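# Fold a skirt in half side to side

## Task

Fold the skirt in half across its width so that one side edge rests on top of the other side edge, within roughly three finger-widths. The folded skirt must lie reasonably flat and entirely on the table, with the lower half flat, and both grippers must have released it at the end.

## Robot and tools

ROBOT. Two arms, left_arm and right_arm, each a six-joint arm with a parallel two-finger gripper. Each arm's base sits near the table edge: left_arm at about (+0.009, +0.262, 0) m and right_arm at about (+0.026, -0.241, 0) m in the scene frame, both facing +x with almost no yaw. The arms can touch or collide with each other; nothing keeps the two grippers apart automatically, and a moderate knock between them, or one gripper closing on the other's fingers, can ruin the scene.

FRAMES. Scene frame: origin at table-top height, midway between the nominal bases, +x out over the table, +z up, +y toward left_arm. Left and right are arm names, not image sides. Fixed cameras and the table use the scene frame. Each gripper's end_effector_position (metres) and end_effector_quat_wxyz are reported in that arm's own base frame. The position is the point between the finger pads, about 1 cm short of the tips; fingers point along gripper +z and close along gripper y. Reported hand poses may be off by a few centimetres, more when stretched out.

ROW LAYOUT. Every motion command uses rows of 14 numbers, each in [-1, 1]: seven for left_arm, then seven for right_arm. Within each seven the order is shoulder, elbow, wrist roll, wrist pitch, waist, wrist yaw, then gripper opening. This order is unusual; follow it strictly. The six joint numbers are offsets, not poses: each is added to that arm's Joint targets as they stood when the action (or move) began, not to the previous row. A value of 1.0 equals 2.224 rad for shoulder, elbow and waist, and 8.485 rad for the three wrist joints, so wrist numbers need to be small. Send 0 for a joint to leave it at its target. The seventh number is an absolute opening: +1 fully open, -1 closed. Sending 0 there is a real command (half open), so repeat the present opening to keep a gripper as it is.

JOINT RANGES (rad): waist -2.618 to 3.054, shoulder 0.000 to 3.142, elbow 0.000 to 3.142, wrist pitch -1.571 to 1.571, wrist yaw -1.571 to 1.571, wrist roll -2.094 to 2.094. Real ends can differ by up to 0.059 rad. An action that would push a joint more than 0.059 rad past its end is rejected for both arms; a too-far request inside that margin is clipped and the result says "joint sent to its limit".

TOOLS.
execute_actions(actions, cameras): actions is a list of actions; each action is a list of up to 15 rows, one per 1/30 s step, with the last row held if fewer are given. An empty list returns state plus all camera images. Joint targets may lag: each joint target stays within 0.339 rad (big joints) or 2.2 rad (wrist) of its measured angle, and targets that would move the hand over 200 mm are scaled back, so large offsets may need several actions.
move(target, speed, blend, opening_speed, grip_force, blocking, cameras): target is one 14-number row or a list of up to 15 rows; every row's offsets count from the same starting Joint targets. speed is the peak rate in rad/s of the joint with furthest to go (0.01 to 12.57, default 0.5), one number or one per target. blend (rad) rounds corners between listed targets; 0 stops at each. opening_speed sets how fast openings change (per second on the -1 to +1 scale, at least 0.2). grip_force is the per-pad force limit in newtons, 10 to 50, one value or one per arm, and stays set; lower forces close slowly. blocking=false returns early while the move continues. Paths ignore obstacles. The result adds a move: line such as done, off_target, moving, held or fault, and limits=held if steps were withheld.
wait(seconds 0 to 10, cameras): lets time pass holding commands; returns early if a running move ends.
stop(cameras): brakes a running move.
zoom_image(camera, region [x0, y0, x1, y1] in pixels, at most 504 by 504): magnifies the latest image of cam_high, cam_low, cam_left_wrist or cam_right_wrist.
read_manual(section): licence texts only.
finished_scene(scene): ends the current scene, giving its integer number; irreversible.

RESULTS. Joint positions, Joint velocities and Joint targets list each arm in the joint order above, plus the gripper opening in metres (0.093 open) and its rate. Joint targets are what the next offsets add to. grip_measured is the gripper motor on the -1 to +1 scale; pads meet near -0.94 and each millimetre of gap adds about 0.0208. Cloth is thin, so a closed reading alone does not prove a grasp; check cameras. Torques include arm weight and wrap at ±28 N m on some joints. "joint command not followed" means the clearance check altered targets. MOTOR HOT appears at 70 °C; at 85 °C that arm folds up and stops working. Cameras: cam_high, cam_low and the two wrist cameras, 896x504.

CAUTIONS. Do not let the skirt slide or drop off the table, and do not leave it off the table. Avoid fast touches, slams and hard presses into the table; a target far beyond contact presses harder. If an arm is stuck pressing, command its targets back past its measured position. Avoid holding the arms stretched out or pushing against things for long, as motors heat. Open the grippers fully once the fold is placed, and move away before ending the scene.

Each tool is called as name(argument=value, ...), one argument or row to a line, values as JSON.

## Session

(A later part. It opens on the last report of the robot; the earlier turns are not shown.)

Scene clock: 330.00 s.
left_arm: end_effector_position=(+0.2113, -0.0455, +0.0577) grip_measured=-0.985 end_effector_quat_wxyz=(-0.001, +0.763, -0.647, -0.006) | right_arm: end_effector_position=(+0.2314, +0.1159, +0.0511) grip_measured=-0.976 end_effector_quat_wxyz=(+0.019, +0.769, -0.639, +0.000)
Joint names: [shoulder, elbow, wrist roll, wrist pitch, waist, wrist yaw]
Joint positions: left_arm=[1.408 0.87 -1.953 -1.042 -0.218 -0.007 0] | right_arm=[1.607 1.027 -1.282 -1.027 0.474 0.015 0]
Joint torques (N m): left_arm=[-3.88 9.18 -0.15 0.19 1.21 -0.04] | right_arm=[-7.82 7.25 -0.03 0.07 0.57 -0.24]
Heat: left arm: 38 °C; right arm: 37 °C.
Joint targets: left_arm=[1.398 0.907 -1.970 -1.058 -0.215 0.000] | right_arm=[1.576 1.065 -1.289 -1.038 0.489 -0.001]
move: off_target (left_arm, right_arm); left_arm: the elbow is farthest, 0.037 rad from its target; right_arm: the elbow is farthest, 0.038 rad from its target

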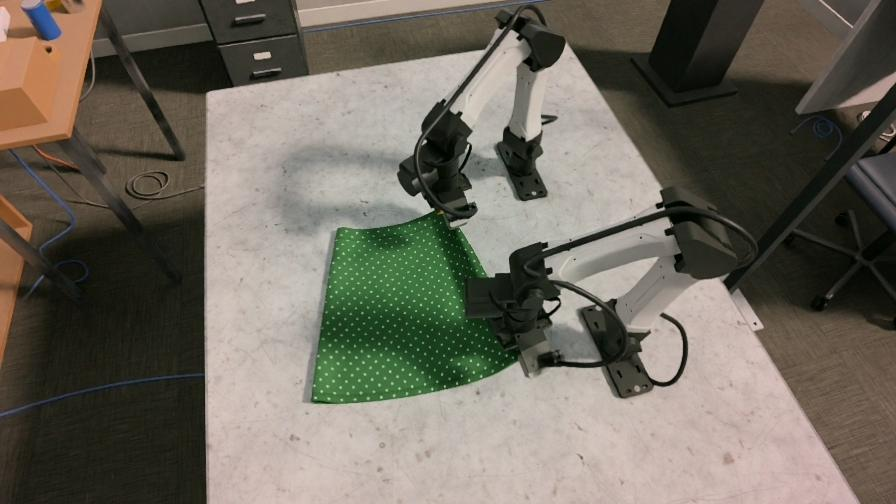

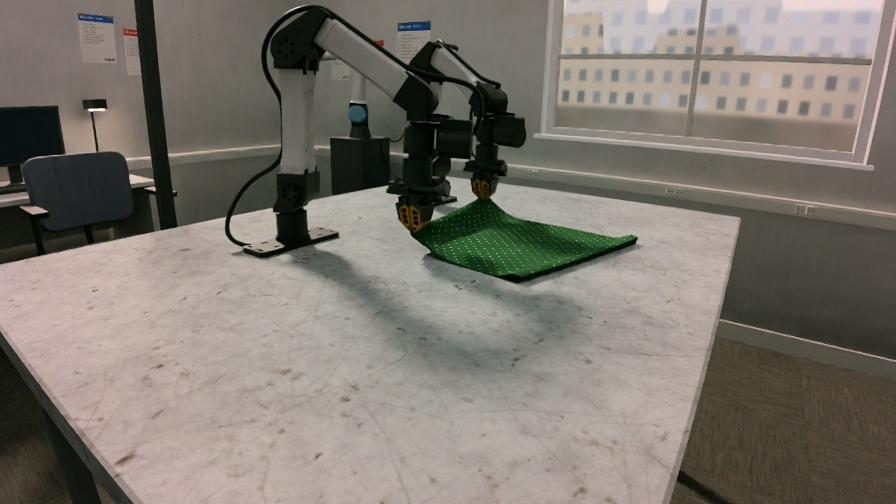

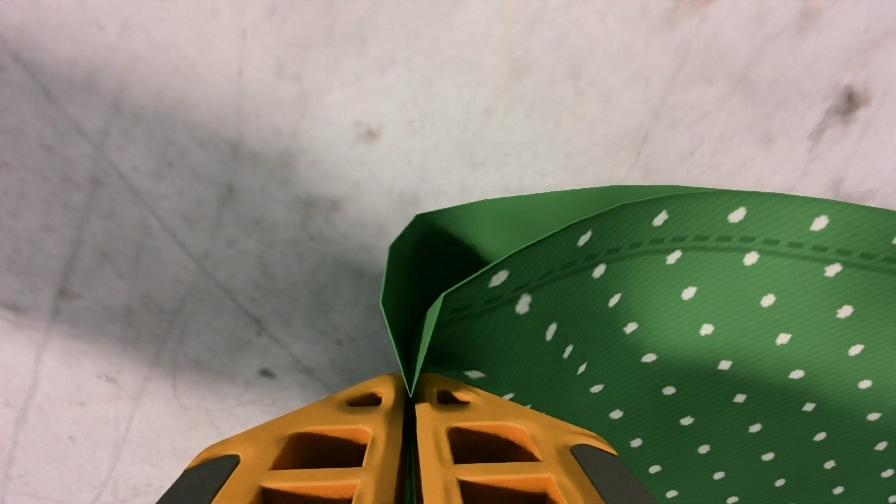

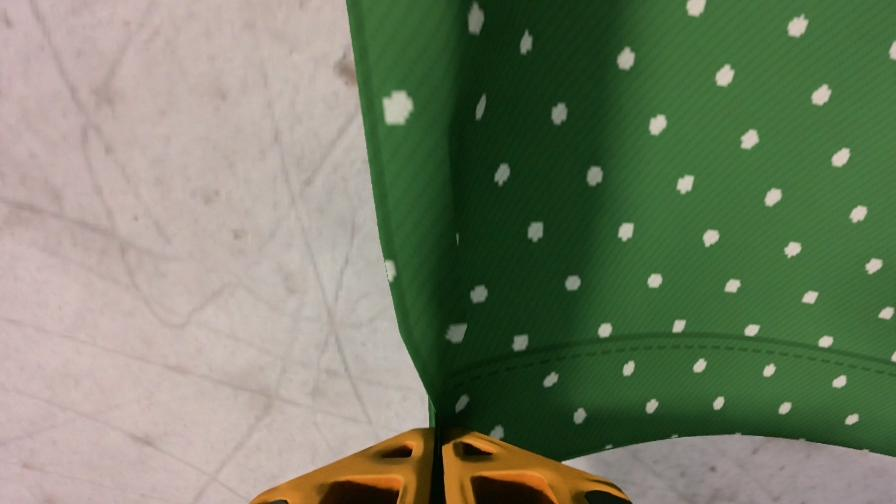

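move(
  target=[
    [0.0360, 0.1715, 0.0173, -0.0283, 0.0144, 0, -1.0, 0.0161, 0.0866, 0.0040, -0.0128, -0.0346, 0, -1.0],
    [0.2298, 0.4748, 0.0348, -0.0428, 0.0324, 0, -1.0, 0.1290, 0.2763, 0.0052, -0.0268, -0.0814, 0, -1.0],
  ],
  blend=0.1,
  speed=0.3,
  cameras=["all"],
)

Scene clock: 412.00 s.
left_arm: end_effector_position=(+0.3918, -0.0612, +0.1922) grip_measured=-0.986 end_effector_quat_wxyz=(-0.063, +0.691, -0.716, +0.078) | right_arm: end_effector_position=(+0.3531, +0.1152, +0.1333) grip_measured=-0.976 end_effector_quat_wxyz=(-0.046, +0.710, -0.702, +0.032)
Joint names: [shoulder, elbow, wrist roll, wrist pitch, waist, wrist yaw]
Joint positions: left_arm=[1.898 1.923 -1.693 -1.395 -0.158 -0.007 0] | right_arm=[1.849 1.636 -1.262 -1.248 0.322 0.015 0]
Joint torques (N m): left_arm=[-6.45 10.03 0.15 0.56 1.29 -0.04] | right_arm=[-6.52 8.16 0.21 0.32 -0.72 -0.22]
Heat: left arm: 48 °C; right arm: 44 °C.
Joint targets: left_arm=[1.909 1.963 -1.675 -1.421 -0.143 0.000] | right_arm=[1.863 1.679 -1.245 -1.266 0.308 -0.001]
move: off_target (left_arm, right_arm); left_arm: the elbow is farthest, 0.040 rad from its target; right_arm: the elbow is farthest, 0.043 rad from its target

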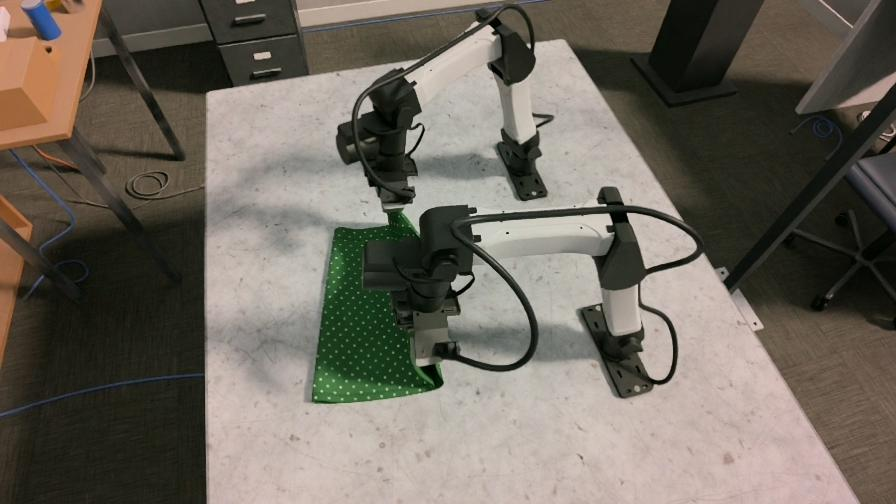

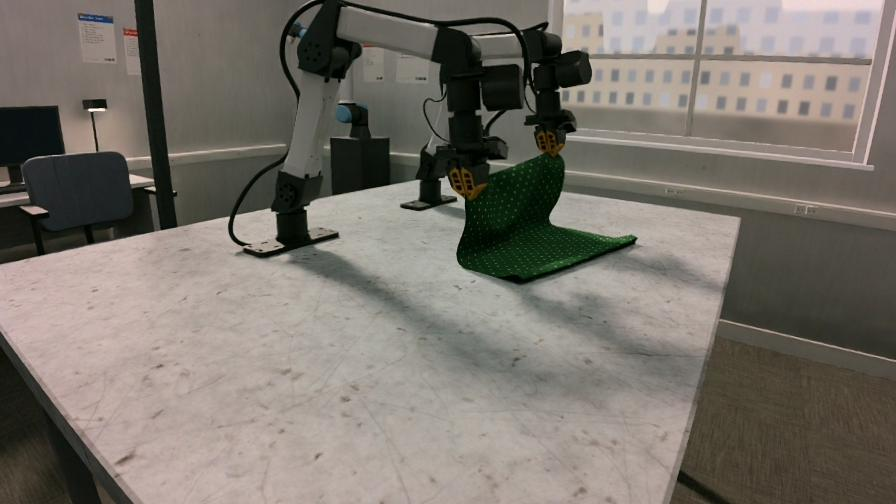

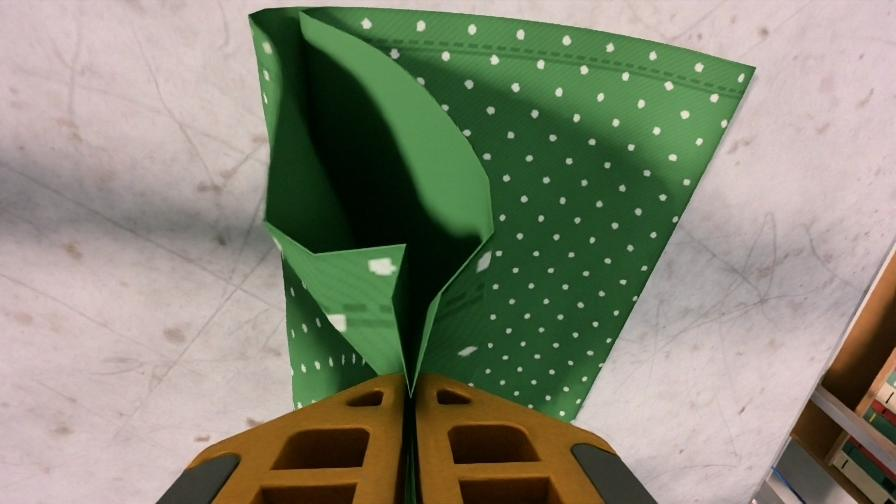

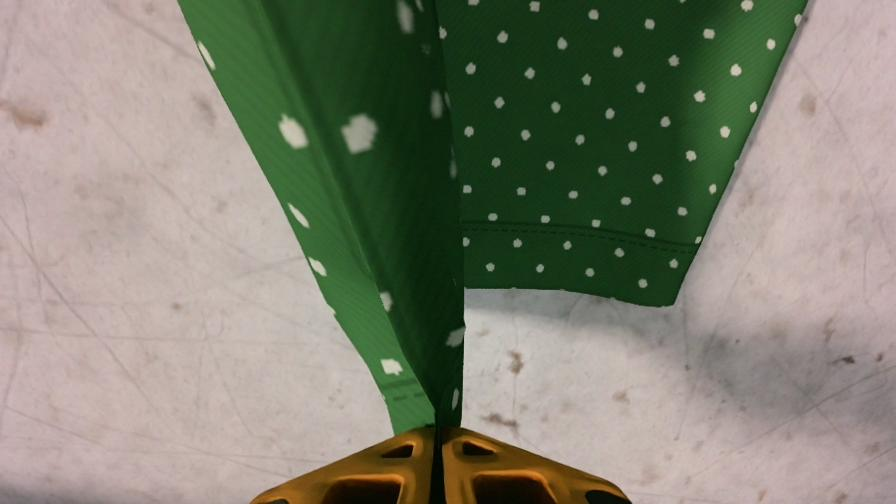

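move(
  target=[
    [0.1383, 0.1016, 0.0165, 0.0378, 0.0135, 0, -1.0, 0.1122, 0.0962, 0.0070, 0.0174, -0.0355, 0, -1.0],
    [0.1887, 0.0121, 0.0253, 0.0873, 0.0162, 0, -1.0, 0.1574, 0.0580, 0.0126, 0.0431, -0.0456, 0, -1.0],
  ],
  blend=0.08,
  speed=0.25,
  cameras=["all"],
)

Scene clock: 453.03 s.
left_arm: end_effector_position=(+0.5688, -0.0680, +0.0816) grip_measured=-0.986 end_effector_quat_wxyz=(+0.185, -0.607, +0.751, -0.186) | right_arm: end_effector_position=(+0.4760, +0.1044, +0.0602) grip_measured=-0.976 end_effector_quat_wxyz=(+0.113, -0.629, +0.766, -0.065)
Joint names: [shoulder, elbow, wrist roll, wrist pitch, waist, wrist yaw]
Joint positions: left_arm=[2.313 2.004 -1.479 -0.731 -0.121 -0.007 0] | right_arm=[2.196 1.824 -1.156 -0.936 0.221 0.015 0]
Joint torques (N m): left_arm=[-9.73 5.5 0.16 2 1.32 -0.03] | right_arm=[-9.2 3.93 0.23 1.13 -0.7 -0.23]
Heat: left arm: 46 °C; right arm: 49 °C.
Joint targets: left_arm=[2.329 1.990 -1.460 -0.680 -0.107 0.000] | right_arm=[2.213 1.808 -1.138 -0.900 0.207 -0.001]
move: off_target (left_arm, right_arm); left_arm: the wrist pitch is farthest, 0.051 rad from its target; right_arm: the wrist pitch is farthest, 0.036 rad from its target

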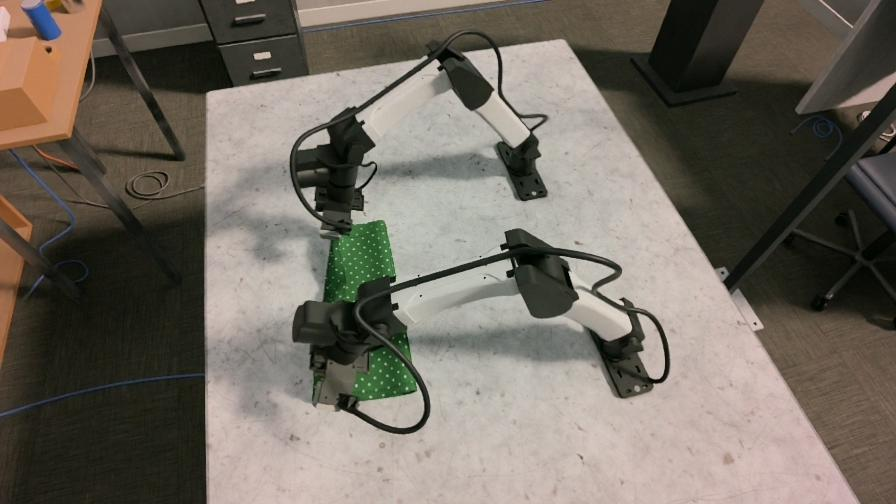

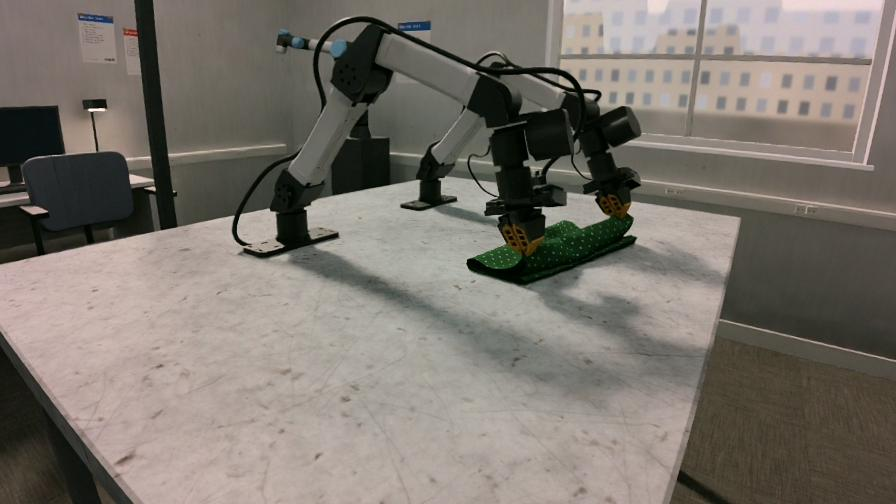

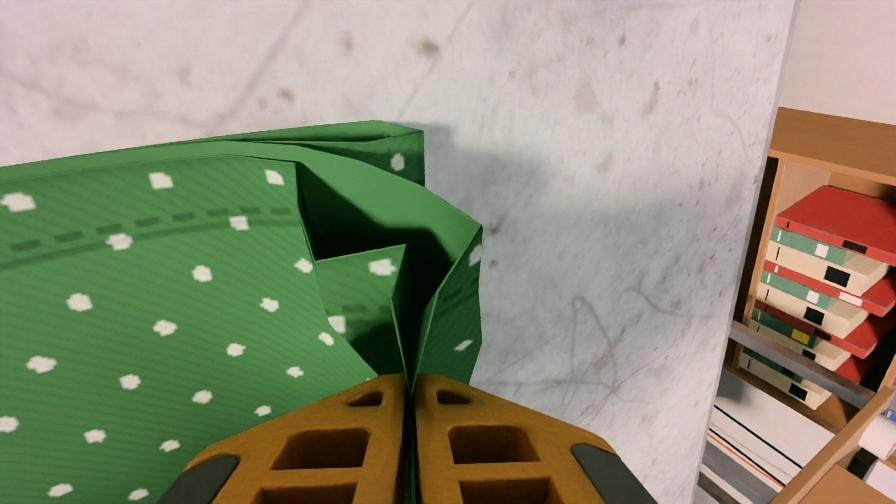

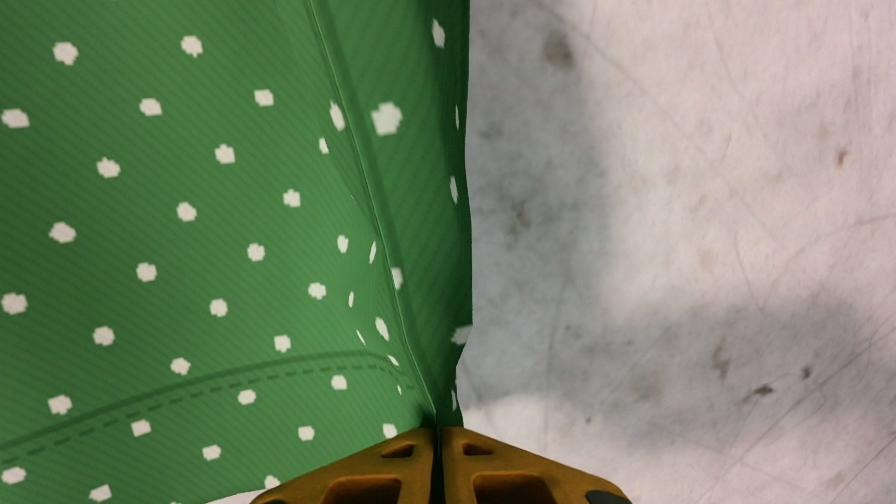

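move(
  target=[0.0571, -0.0108, 0.0027, 0.0251, 0.0027, 0, -1.0, 0.0261, -0.0153, 0.0048, 0.0108, -0.0029, 0, -1.0],
  speed=0.15,
  cameras=["all"],
)

Scene clock: 496.60 s.
left_arm: end_effector_position=(+0.6005, -0.0700, +0.0330) grip_measured=-0.986 end_effector_quat_wxyz=(+0.212, -0.593, +0.749, -0.208) | right_arm: end_effector_position=(+0.4845, +0.1039, +0.0287) grip_measured=-0.976 end_effector_quat_wxyz=(+0.115, -0.611, +0.780, -0.064)
Joint names: [shoulder, elbow, wrist roll, wrist pitch, waist, wrist yaw]
Joint positions: left_arm=[2.433 1.983 -1.456 -0.518 -0.118 -0.007 0] | right_arm=[2.253 1.79 -1.114 -0.844 0.216 0.015 0]
Joint torques (N m): left_arm=[-9.83 5.23 0.17 2.13 1.47 -0.03] | right_arm=[-9.31 3.84 0.25 1.1 -0.83 -0.22]
Heat: left arm: 59 °C; right arm: 42 °C.
Joint targets: left_arm=[2.456 1.966 -1.437 -0.467 -0.101 0.000] | right_arm=[2.271 1.774 -1.098 -0.808 0.200 -0.001]
move: off_target (left_arm, right_arm); left_arm: the wrist pitch is farthest, 0.051 rad from its target; right_arm: the wrist pitch is farthest, 0.036 rad from its target

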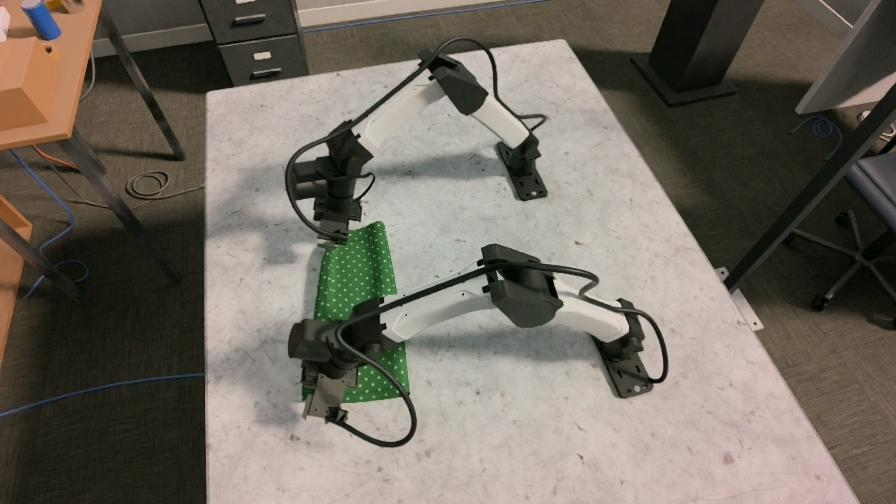

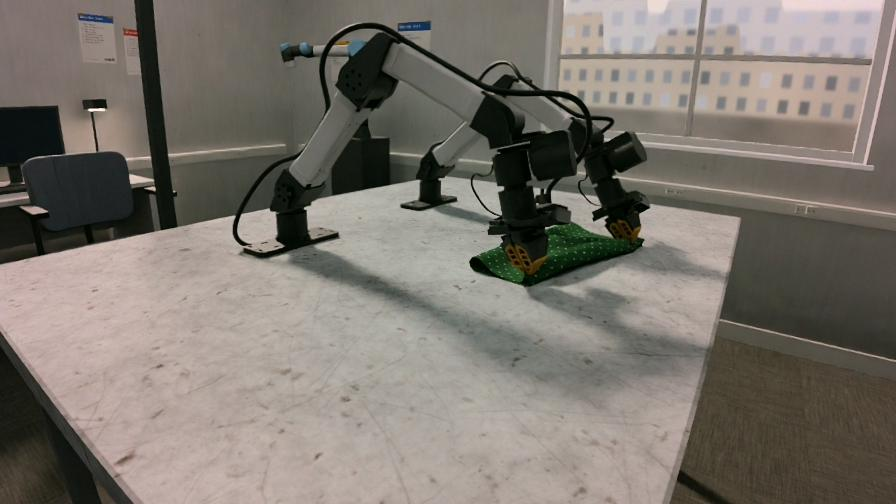

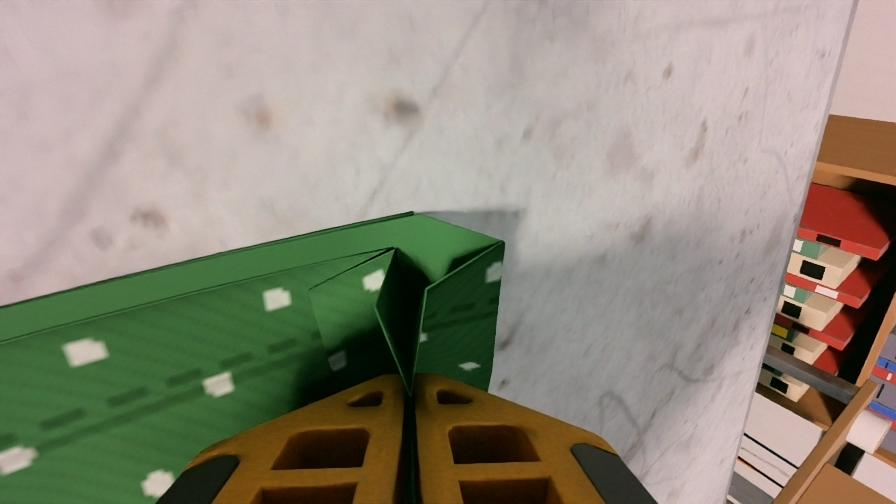

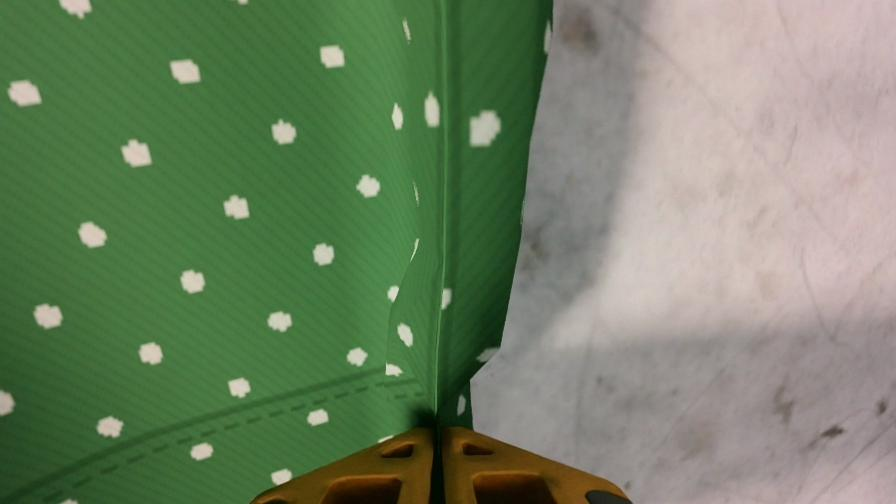

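move(
  target=[
    [0.0063, 0, 0, 0, 0, 0, -1.0, 0.0047, 0, 0, 0, 0, 0, -1.0],
    [0.0063, 0, 0, 0, 0, 0, -0.3, 0.0047, 0, 0, 0, 0, 0, -0.3],
  ],
  speed=0.15,
  opening_speed=0.6,
  cameras=["all"],
)

Scene clock: 504.67 s.
left_arm: end_effector_position=(+0.6115, -0.0723, +0.0354) grip_measured=-0.304 end_effector_quat_wxyz=(+0.227, -0.587, +0.743, -0.227) | right_arm: end_effector_position=(+0.4841, +0.1038, +0.0244) grip_measured=-0.301 end_effector_quat_wxyz=(+0.112, -0.612, +0.781, -0.062)
Joint names: [shoulder, elbow, wrist roll, wrist pitch, waist, wrist yaw]
Joint positions: left_arm=[2.444 1.983 -1.456 -0.456 -0.118 -0.001 0.031] | right_arm=[2.262 1.79 -1.114 -0.843 0.216 0.015 0.031]
Joint torques (N m): left_arm=[-9.59 5.31 0.16 1.61 1.47 -0.09] | right_arm=[-9.29 3.92 0.22 1.1 -0.8 -0.23]
Heat: left arm: 57 °C; right arm: 41 °C.
Joint targets: left_arm=[2.470 1.966 -1.437 -0.467 -0.101 0.000] | right_arm=[2.281 1.774 -1.098 -0.808 0.200 -0.001]
move: done; target 2's new numbers were sent with left_arm's wrist pitch 0.041 rad from that target

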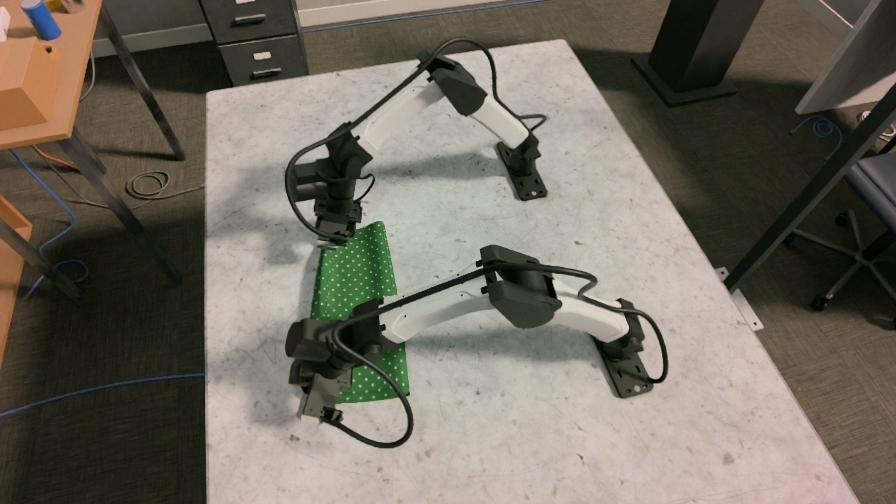

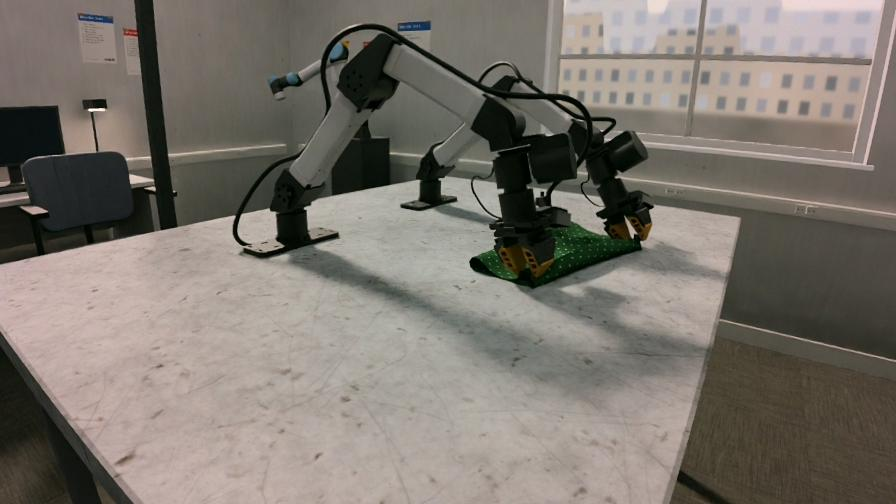

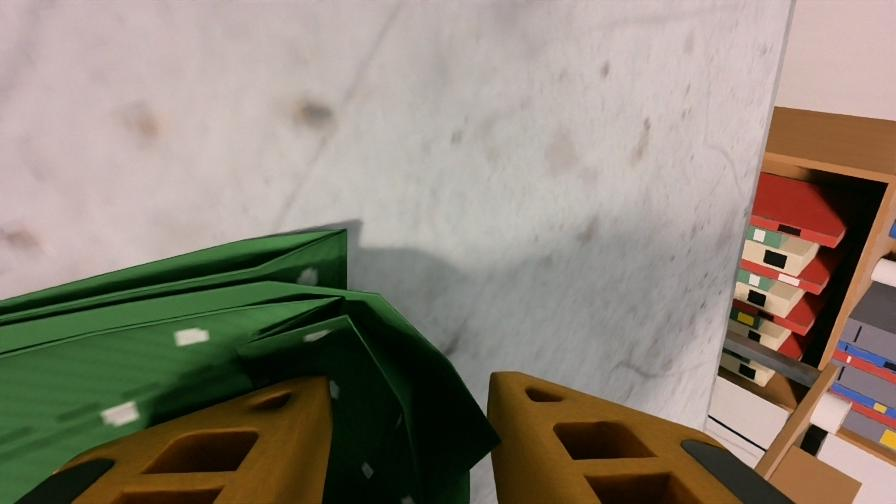

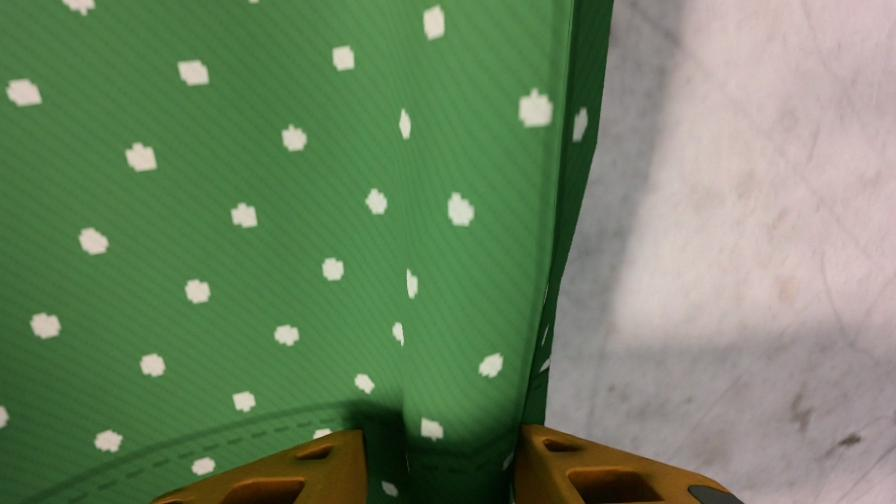

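move(
  target=[-0.0005, 0.0547, 0, -0.0135, 0, 0, 0.0, -0.0081, 0.0417, 0, -0.0124, 0, 0, 0.0],
  speed=0.12,
  opening_speed=0.3,
  cameras=["all"],
)

Scene clock: 519.20 s.
left_arm: end_effector_position=(+0.6109, -0.0725, +0.0458) grip_measured=-0.003 end_effector_quat_wxyz=(+0.219, -0.589, +0.746, -0.220) | right_arm: end_effector_position=(+0.4835, +0.1037, +0.0325) grip_measured=-0.001 end_effector_quat_wxyz=(+0.107, -0.612, +0.781, -0.060)
Joint names: [shoulder, elbow, wrist roll, wrist pitch, waist, wrist yaw]
Joint positions: left_arm=[2.448 2.045 -1.456 -0.536 -0.118 0 0.045] | right_arm=[2.262 1.825 -1.114 -0.889 0.216 0.015 0.045]
Joint torques (N m): left_arm=[-10.15 11.08 0.17 1.18 1.47 -0.1] | right_arm=[-10.89 8.28 0.23 0.53 -0.91 -0.23]
Heat: left arm: 60 °C; right arm: 41 °C.
Joint targets: left_arm=[2.468 2.088 -1.437 -0.582 -0.101 0.000] | right_arm=[2.263 1.867 -1.098 -0.914 0.200 -0.001]
move: off_target (left_arm, right_arm); left_arm: the wrist pitch is farthest, 0.045 rad from its target; right_arm: the elbow is farthest, 0.042 rad from its target

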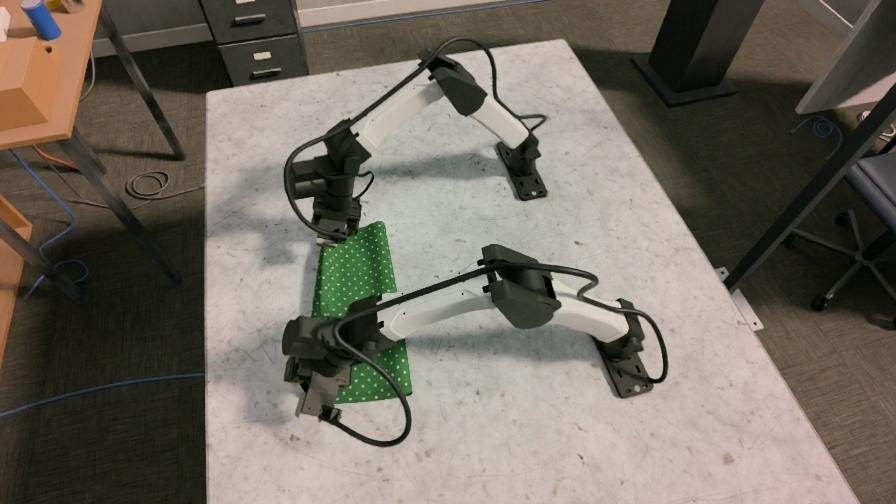

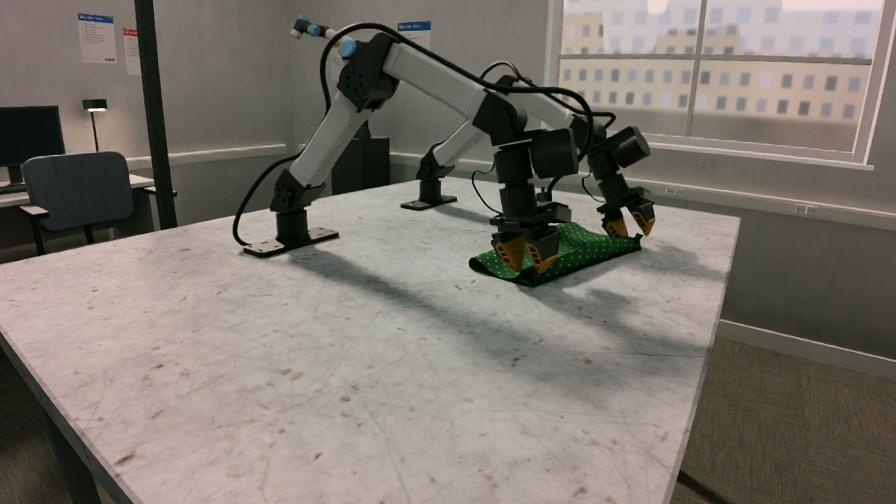

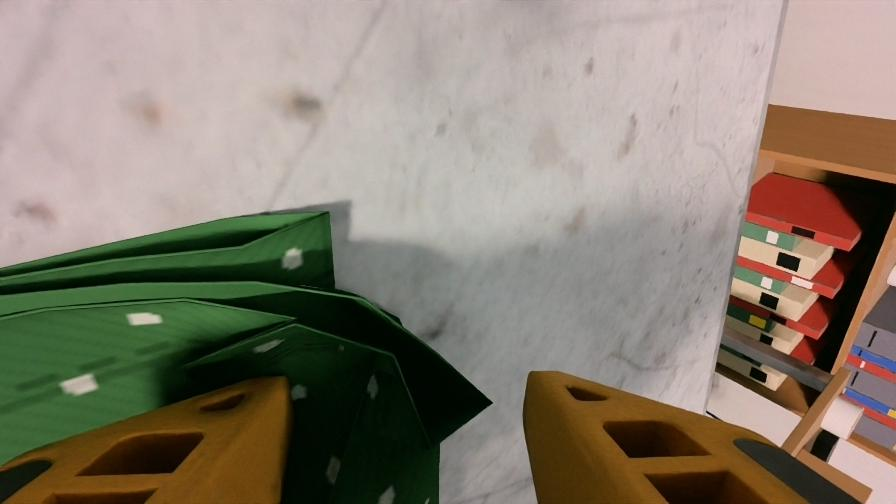

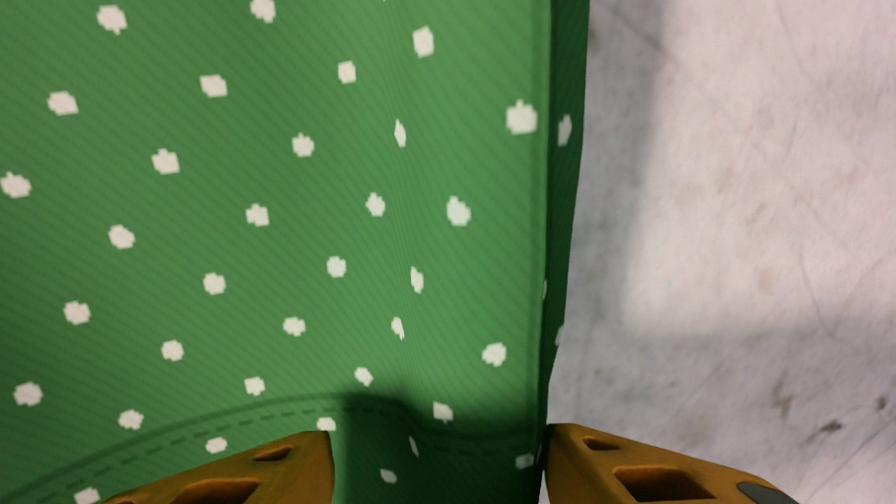

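move(
  target=[
    [0, 0.0818, 0, -0.0202, 0, 0, 0.2, -0.0121, 0.0625, 0, -0.0184, 0, 0, 0.2],
    [-0.18, 0.0818, 0, -0.067, 0, 0, 0.2, -0.192, 0.0625, 0, -0.0654, 0, 0, 0.2],
  ],
  speed=[0.15, 0.5],
  blend=0.03,
  cameras=["all"],
)

Scene clock: 532.23 s.
left_arm: end_effector_position=(+0.5210, -0.0619, +0.2352) grip_measured=+0.197 end_effector_quat_wxyz=(+0.209, -0.592, +0.749, -0.210) | right_arm: end_effector_position=(+0.3809, +0.0812, +0.2191) grip_measured=+0.199 end_effector_quat_wxyz=(+0.105, -0.612, +0.781, -0.059)
Joint names: [shoulder, elbow, wrist roll, wrist pitch, waist, wrist yaw]
Joint positions: left_arm=[2.098 2.237 -1.456 -1.107 -0.118 0 0.055] | right_arm=[1.859 1.974 -1.114 -1.444 0.216 0.015 0.055]
Joint torques (N m): left_arm=[-11.74 9.65 0.16 1.18 1.46 -0.11] | right_arm=[-9.68 7.15 0.2 0.53 -0.8 -0.23]
Heat: left arm: 64 °C; right arm: 45 °C.
Joint targets: left_arm=[2.068 2.270 -1.437 -1.150 -0.101 0.000] | right_arm=[1.836 2.006 -1.098 -1.469 0.200 -0.001]
move: off_target (left_arm); left_arm: the wrist pitch is farthest, 0.044 rad from its target

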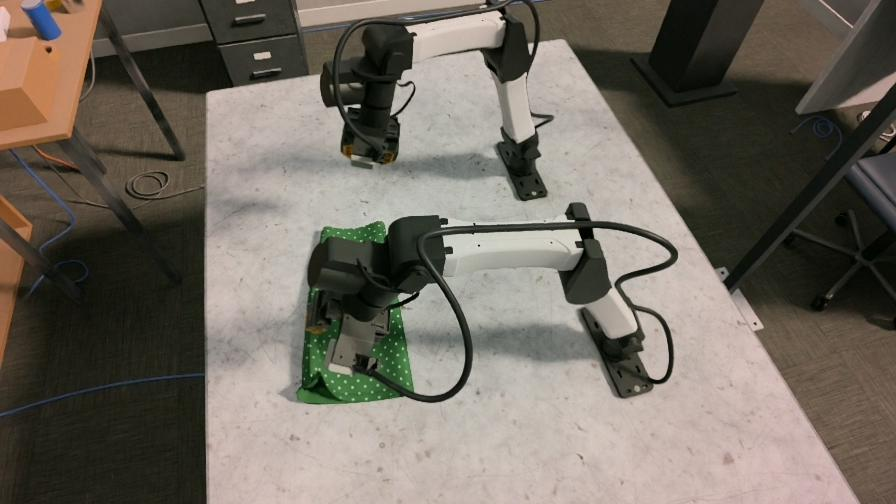

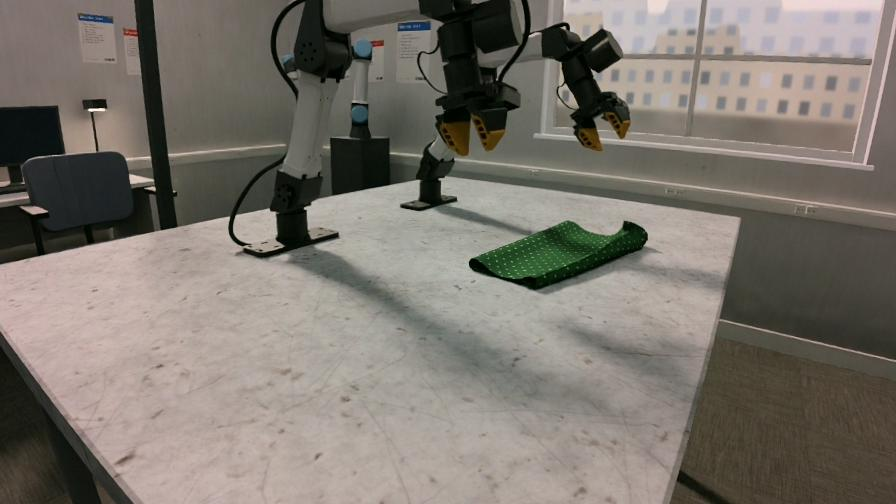

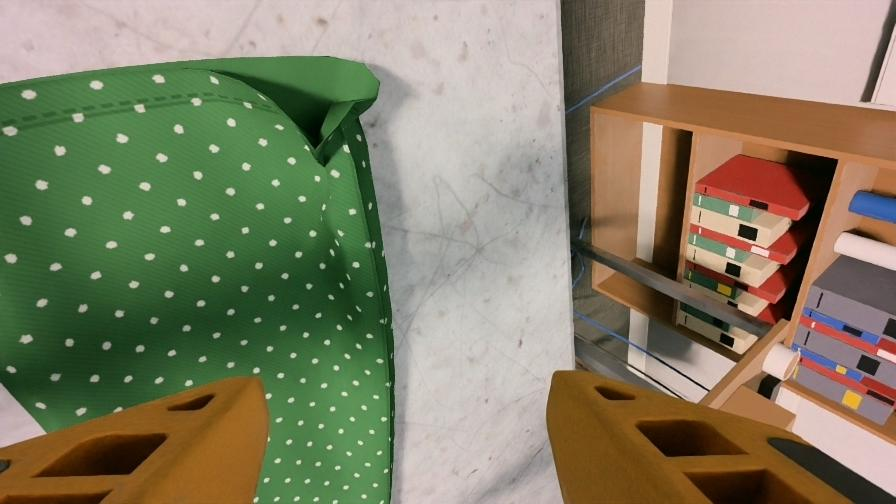

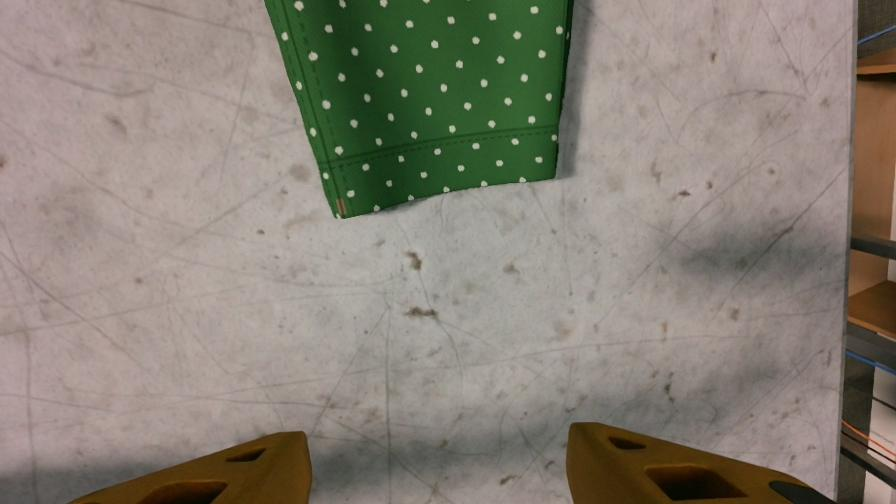

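zoom_image(
  camera="cam_left_wrist",
  region=[150, 20, 500, 320],
)

zoom_image(
  camera="cam_low",
  region=[440, 190, 700, 310],
)

Scaled by 1.440 from the camera's 896x504 image, which has a finer 1280x720 frame.

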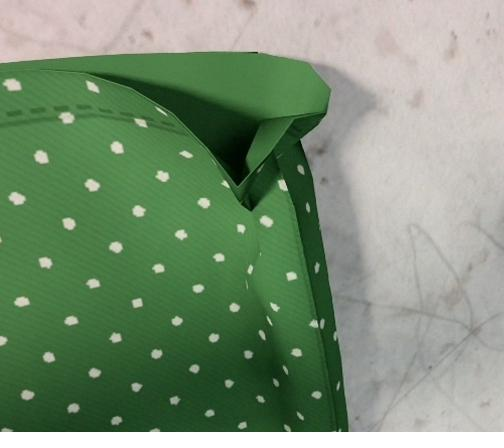

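Scaled by 1.938 from the camera's 896x504 image, which has a finer 1280x720 frame.

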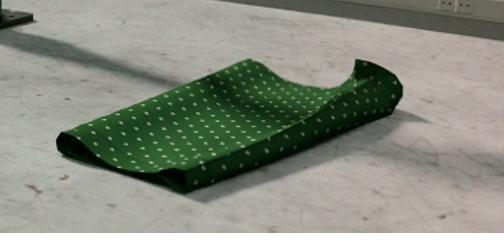

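move(
  target=[-0.4802, -0.8408, 0, 0.1237, 0, 0, 0.0, -0.3759, -0.7221, 0, 0.1613, 0, 0, 0.0],
  speed=0.7,
  cameras=["all"],
)

zoom_image(
  camera="cam_high",
  region=[260, 190, 460, 430],
)

zoom_image(
  camera="cam_low",
  region=[440, 190, 700, 310],
)

Scene clock: 556.67 s.
left_arm: end_effector_position=(+0.2897, -0.0344, +0.0795) grip_measured=+0.003 end_effector_quat_wxyz=(+0.276, -0.571, +0.722, -0.277) | right_arm: end_effector_position=(+0.2871, +0.0605, +0.0815) grip_measured=+0.001 end_effector_quat_wxyz=(+0.352, -0.565, +0.725, -0.177)
Joint names: [shoulder, elbow, wrist roll, wrist pitch, waist, wrist yaw]
Joint positions: left_arm=[1.02 0.412 -1.456 -0.159 -0.118 0 0.045] | right_arm=[1.021 0.415 -1.114 -0.154 0.216 0.015 0.045]
Joint torques (N m): left_arm=[-2.7 5.63 0.17 2.56 1.47 -0.1] | right_arm=[-3.32 4.45 0.25 2.21 -0.91 -0.2]
Heat: left arm: 66 °C; right arm: 44 °C.
Joint targets: left_arm=[1.000 0.400 -1.437 -0.101 -0.101 0.000] | right_arm=[1.000 0.400 -1.098 -0.100 0.200 -0.001]
move: off_target (left_arm, right_arm); left_arm: the wrist pitch is farthest, 0.058 rad from its target; right_arm: the wrist pitch is farthest, 0.054 rad from its target

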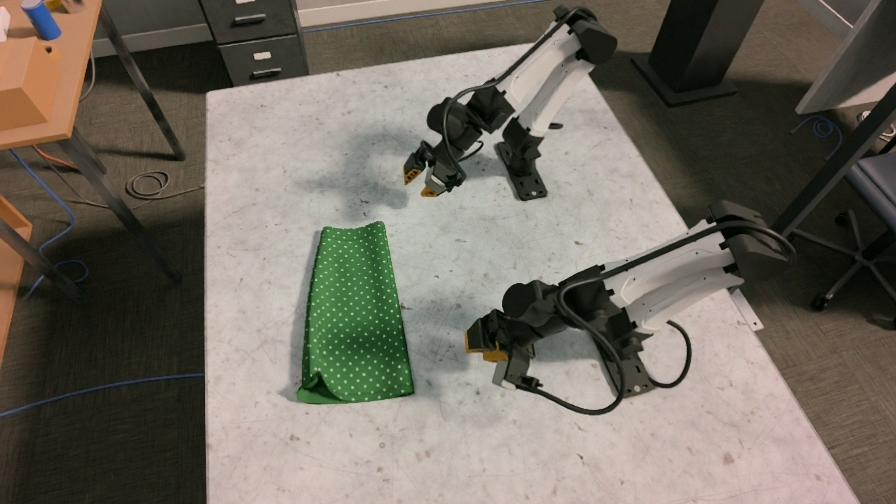

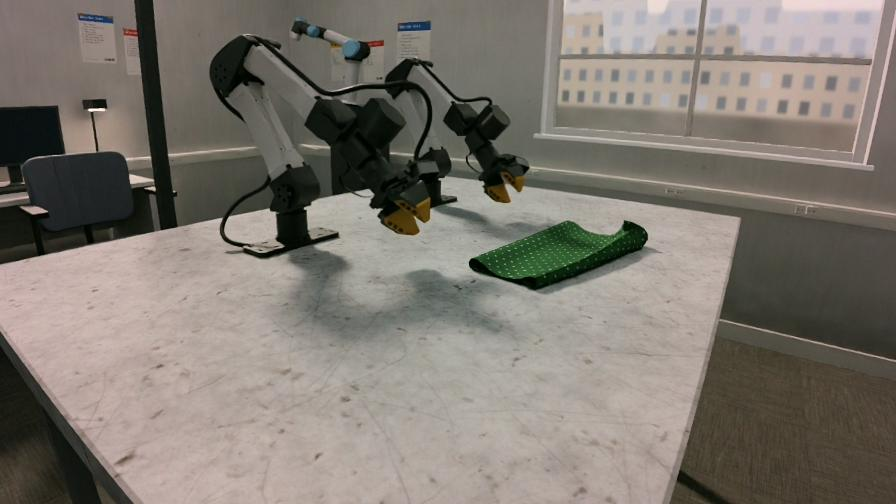

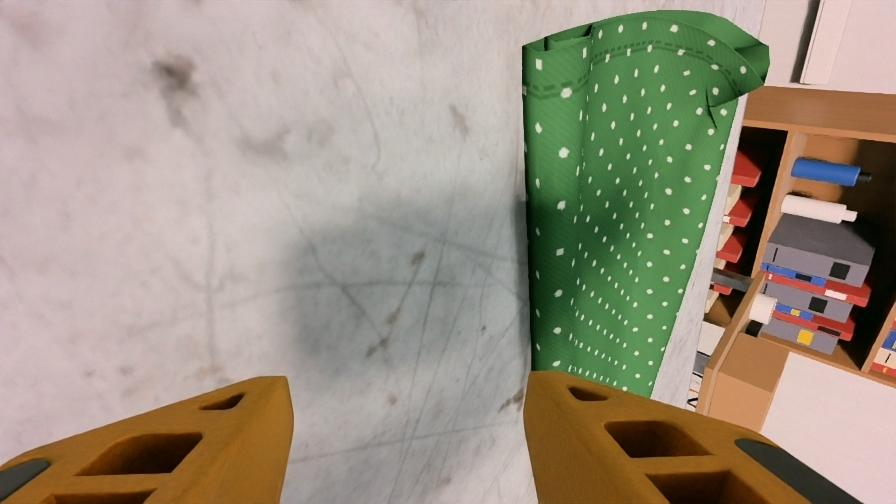

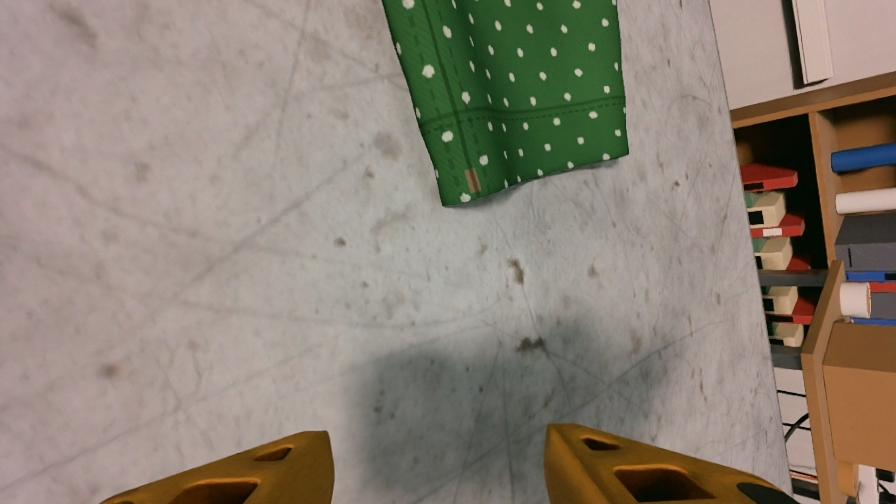

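Scaled by 2.100 from the camera's 896x504 image, which has a finer 1280x720 frame.

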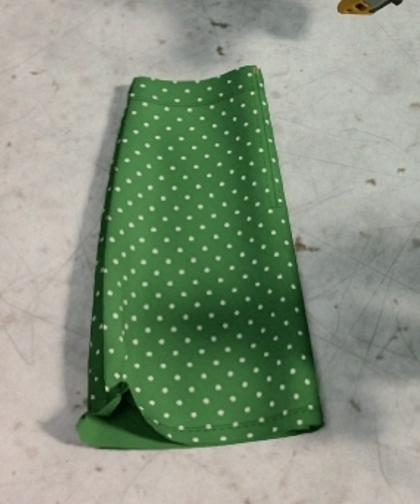

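Scaled by 1.938 from the camera's 896x504 image, which has a finer 1280x720 frame.

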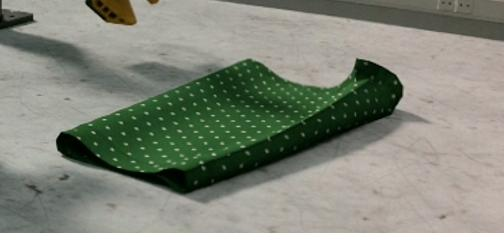

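move(
  target=[0.0899, 0.2248, 0, -0.1379, 0, 0, -1.0, 0.0899, 0.2248, 0, -0.1379, 0, 0, -1.0],
  speed=1.2,
)

Scene clock: 573.17 s.
left_arm: end_effector_position=(+0.1681, -0.0200, +0.0925) grip_measured=-0.987 end_effector_quat_wxyz=(-0.008, -0.620, +0.785, +0.007) | right_arm: end_effector_position=(+0.1649, +0.0337, +0.0922) grip_measured=-0.977 end_effector_quat_wxyz=(-0.015, -0.617, +0.787, -0.001)
Joint names: [shoulder, elbow, wrist roll, wrist pitch, waist, wrist yaw]
Joint positions: left_arm=[1.196 0.86 -1.456 -1.256 -0.118 0 0] | right_arm=[1.197 0.859 -1.114 -1.259 0.216 0.015 0]
Joint torques (N m): left_arm=[-1.37 9.65 0.11 0.19 1.47 -0.11] | right_arm=[-1.62 7.82 0.2 0.12 -0.85 -0.22]
Heat: left arm: 55 °C; right arm: 44 °C.
Joint targets: left_arm=[1.200 0.900 -1.437 -1.271 -0.101 0.000] | right_arm=[1.200 0.900 -1.098 -1.270 0.200 -0.001]
move: off_target (left_arm, right_arm); left_arm: the elbow is farthest, 0.040 rad from its target; right_arm: the elbow is farthest, 0.041 rad from its target


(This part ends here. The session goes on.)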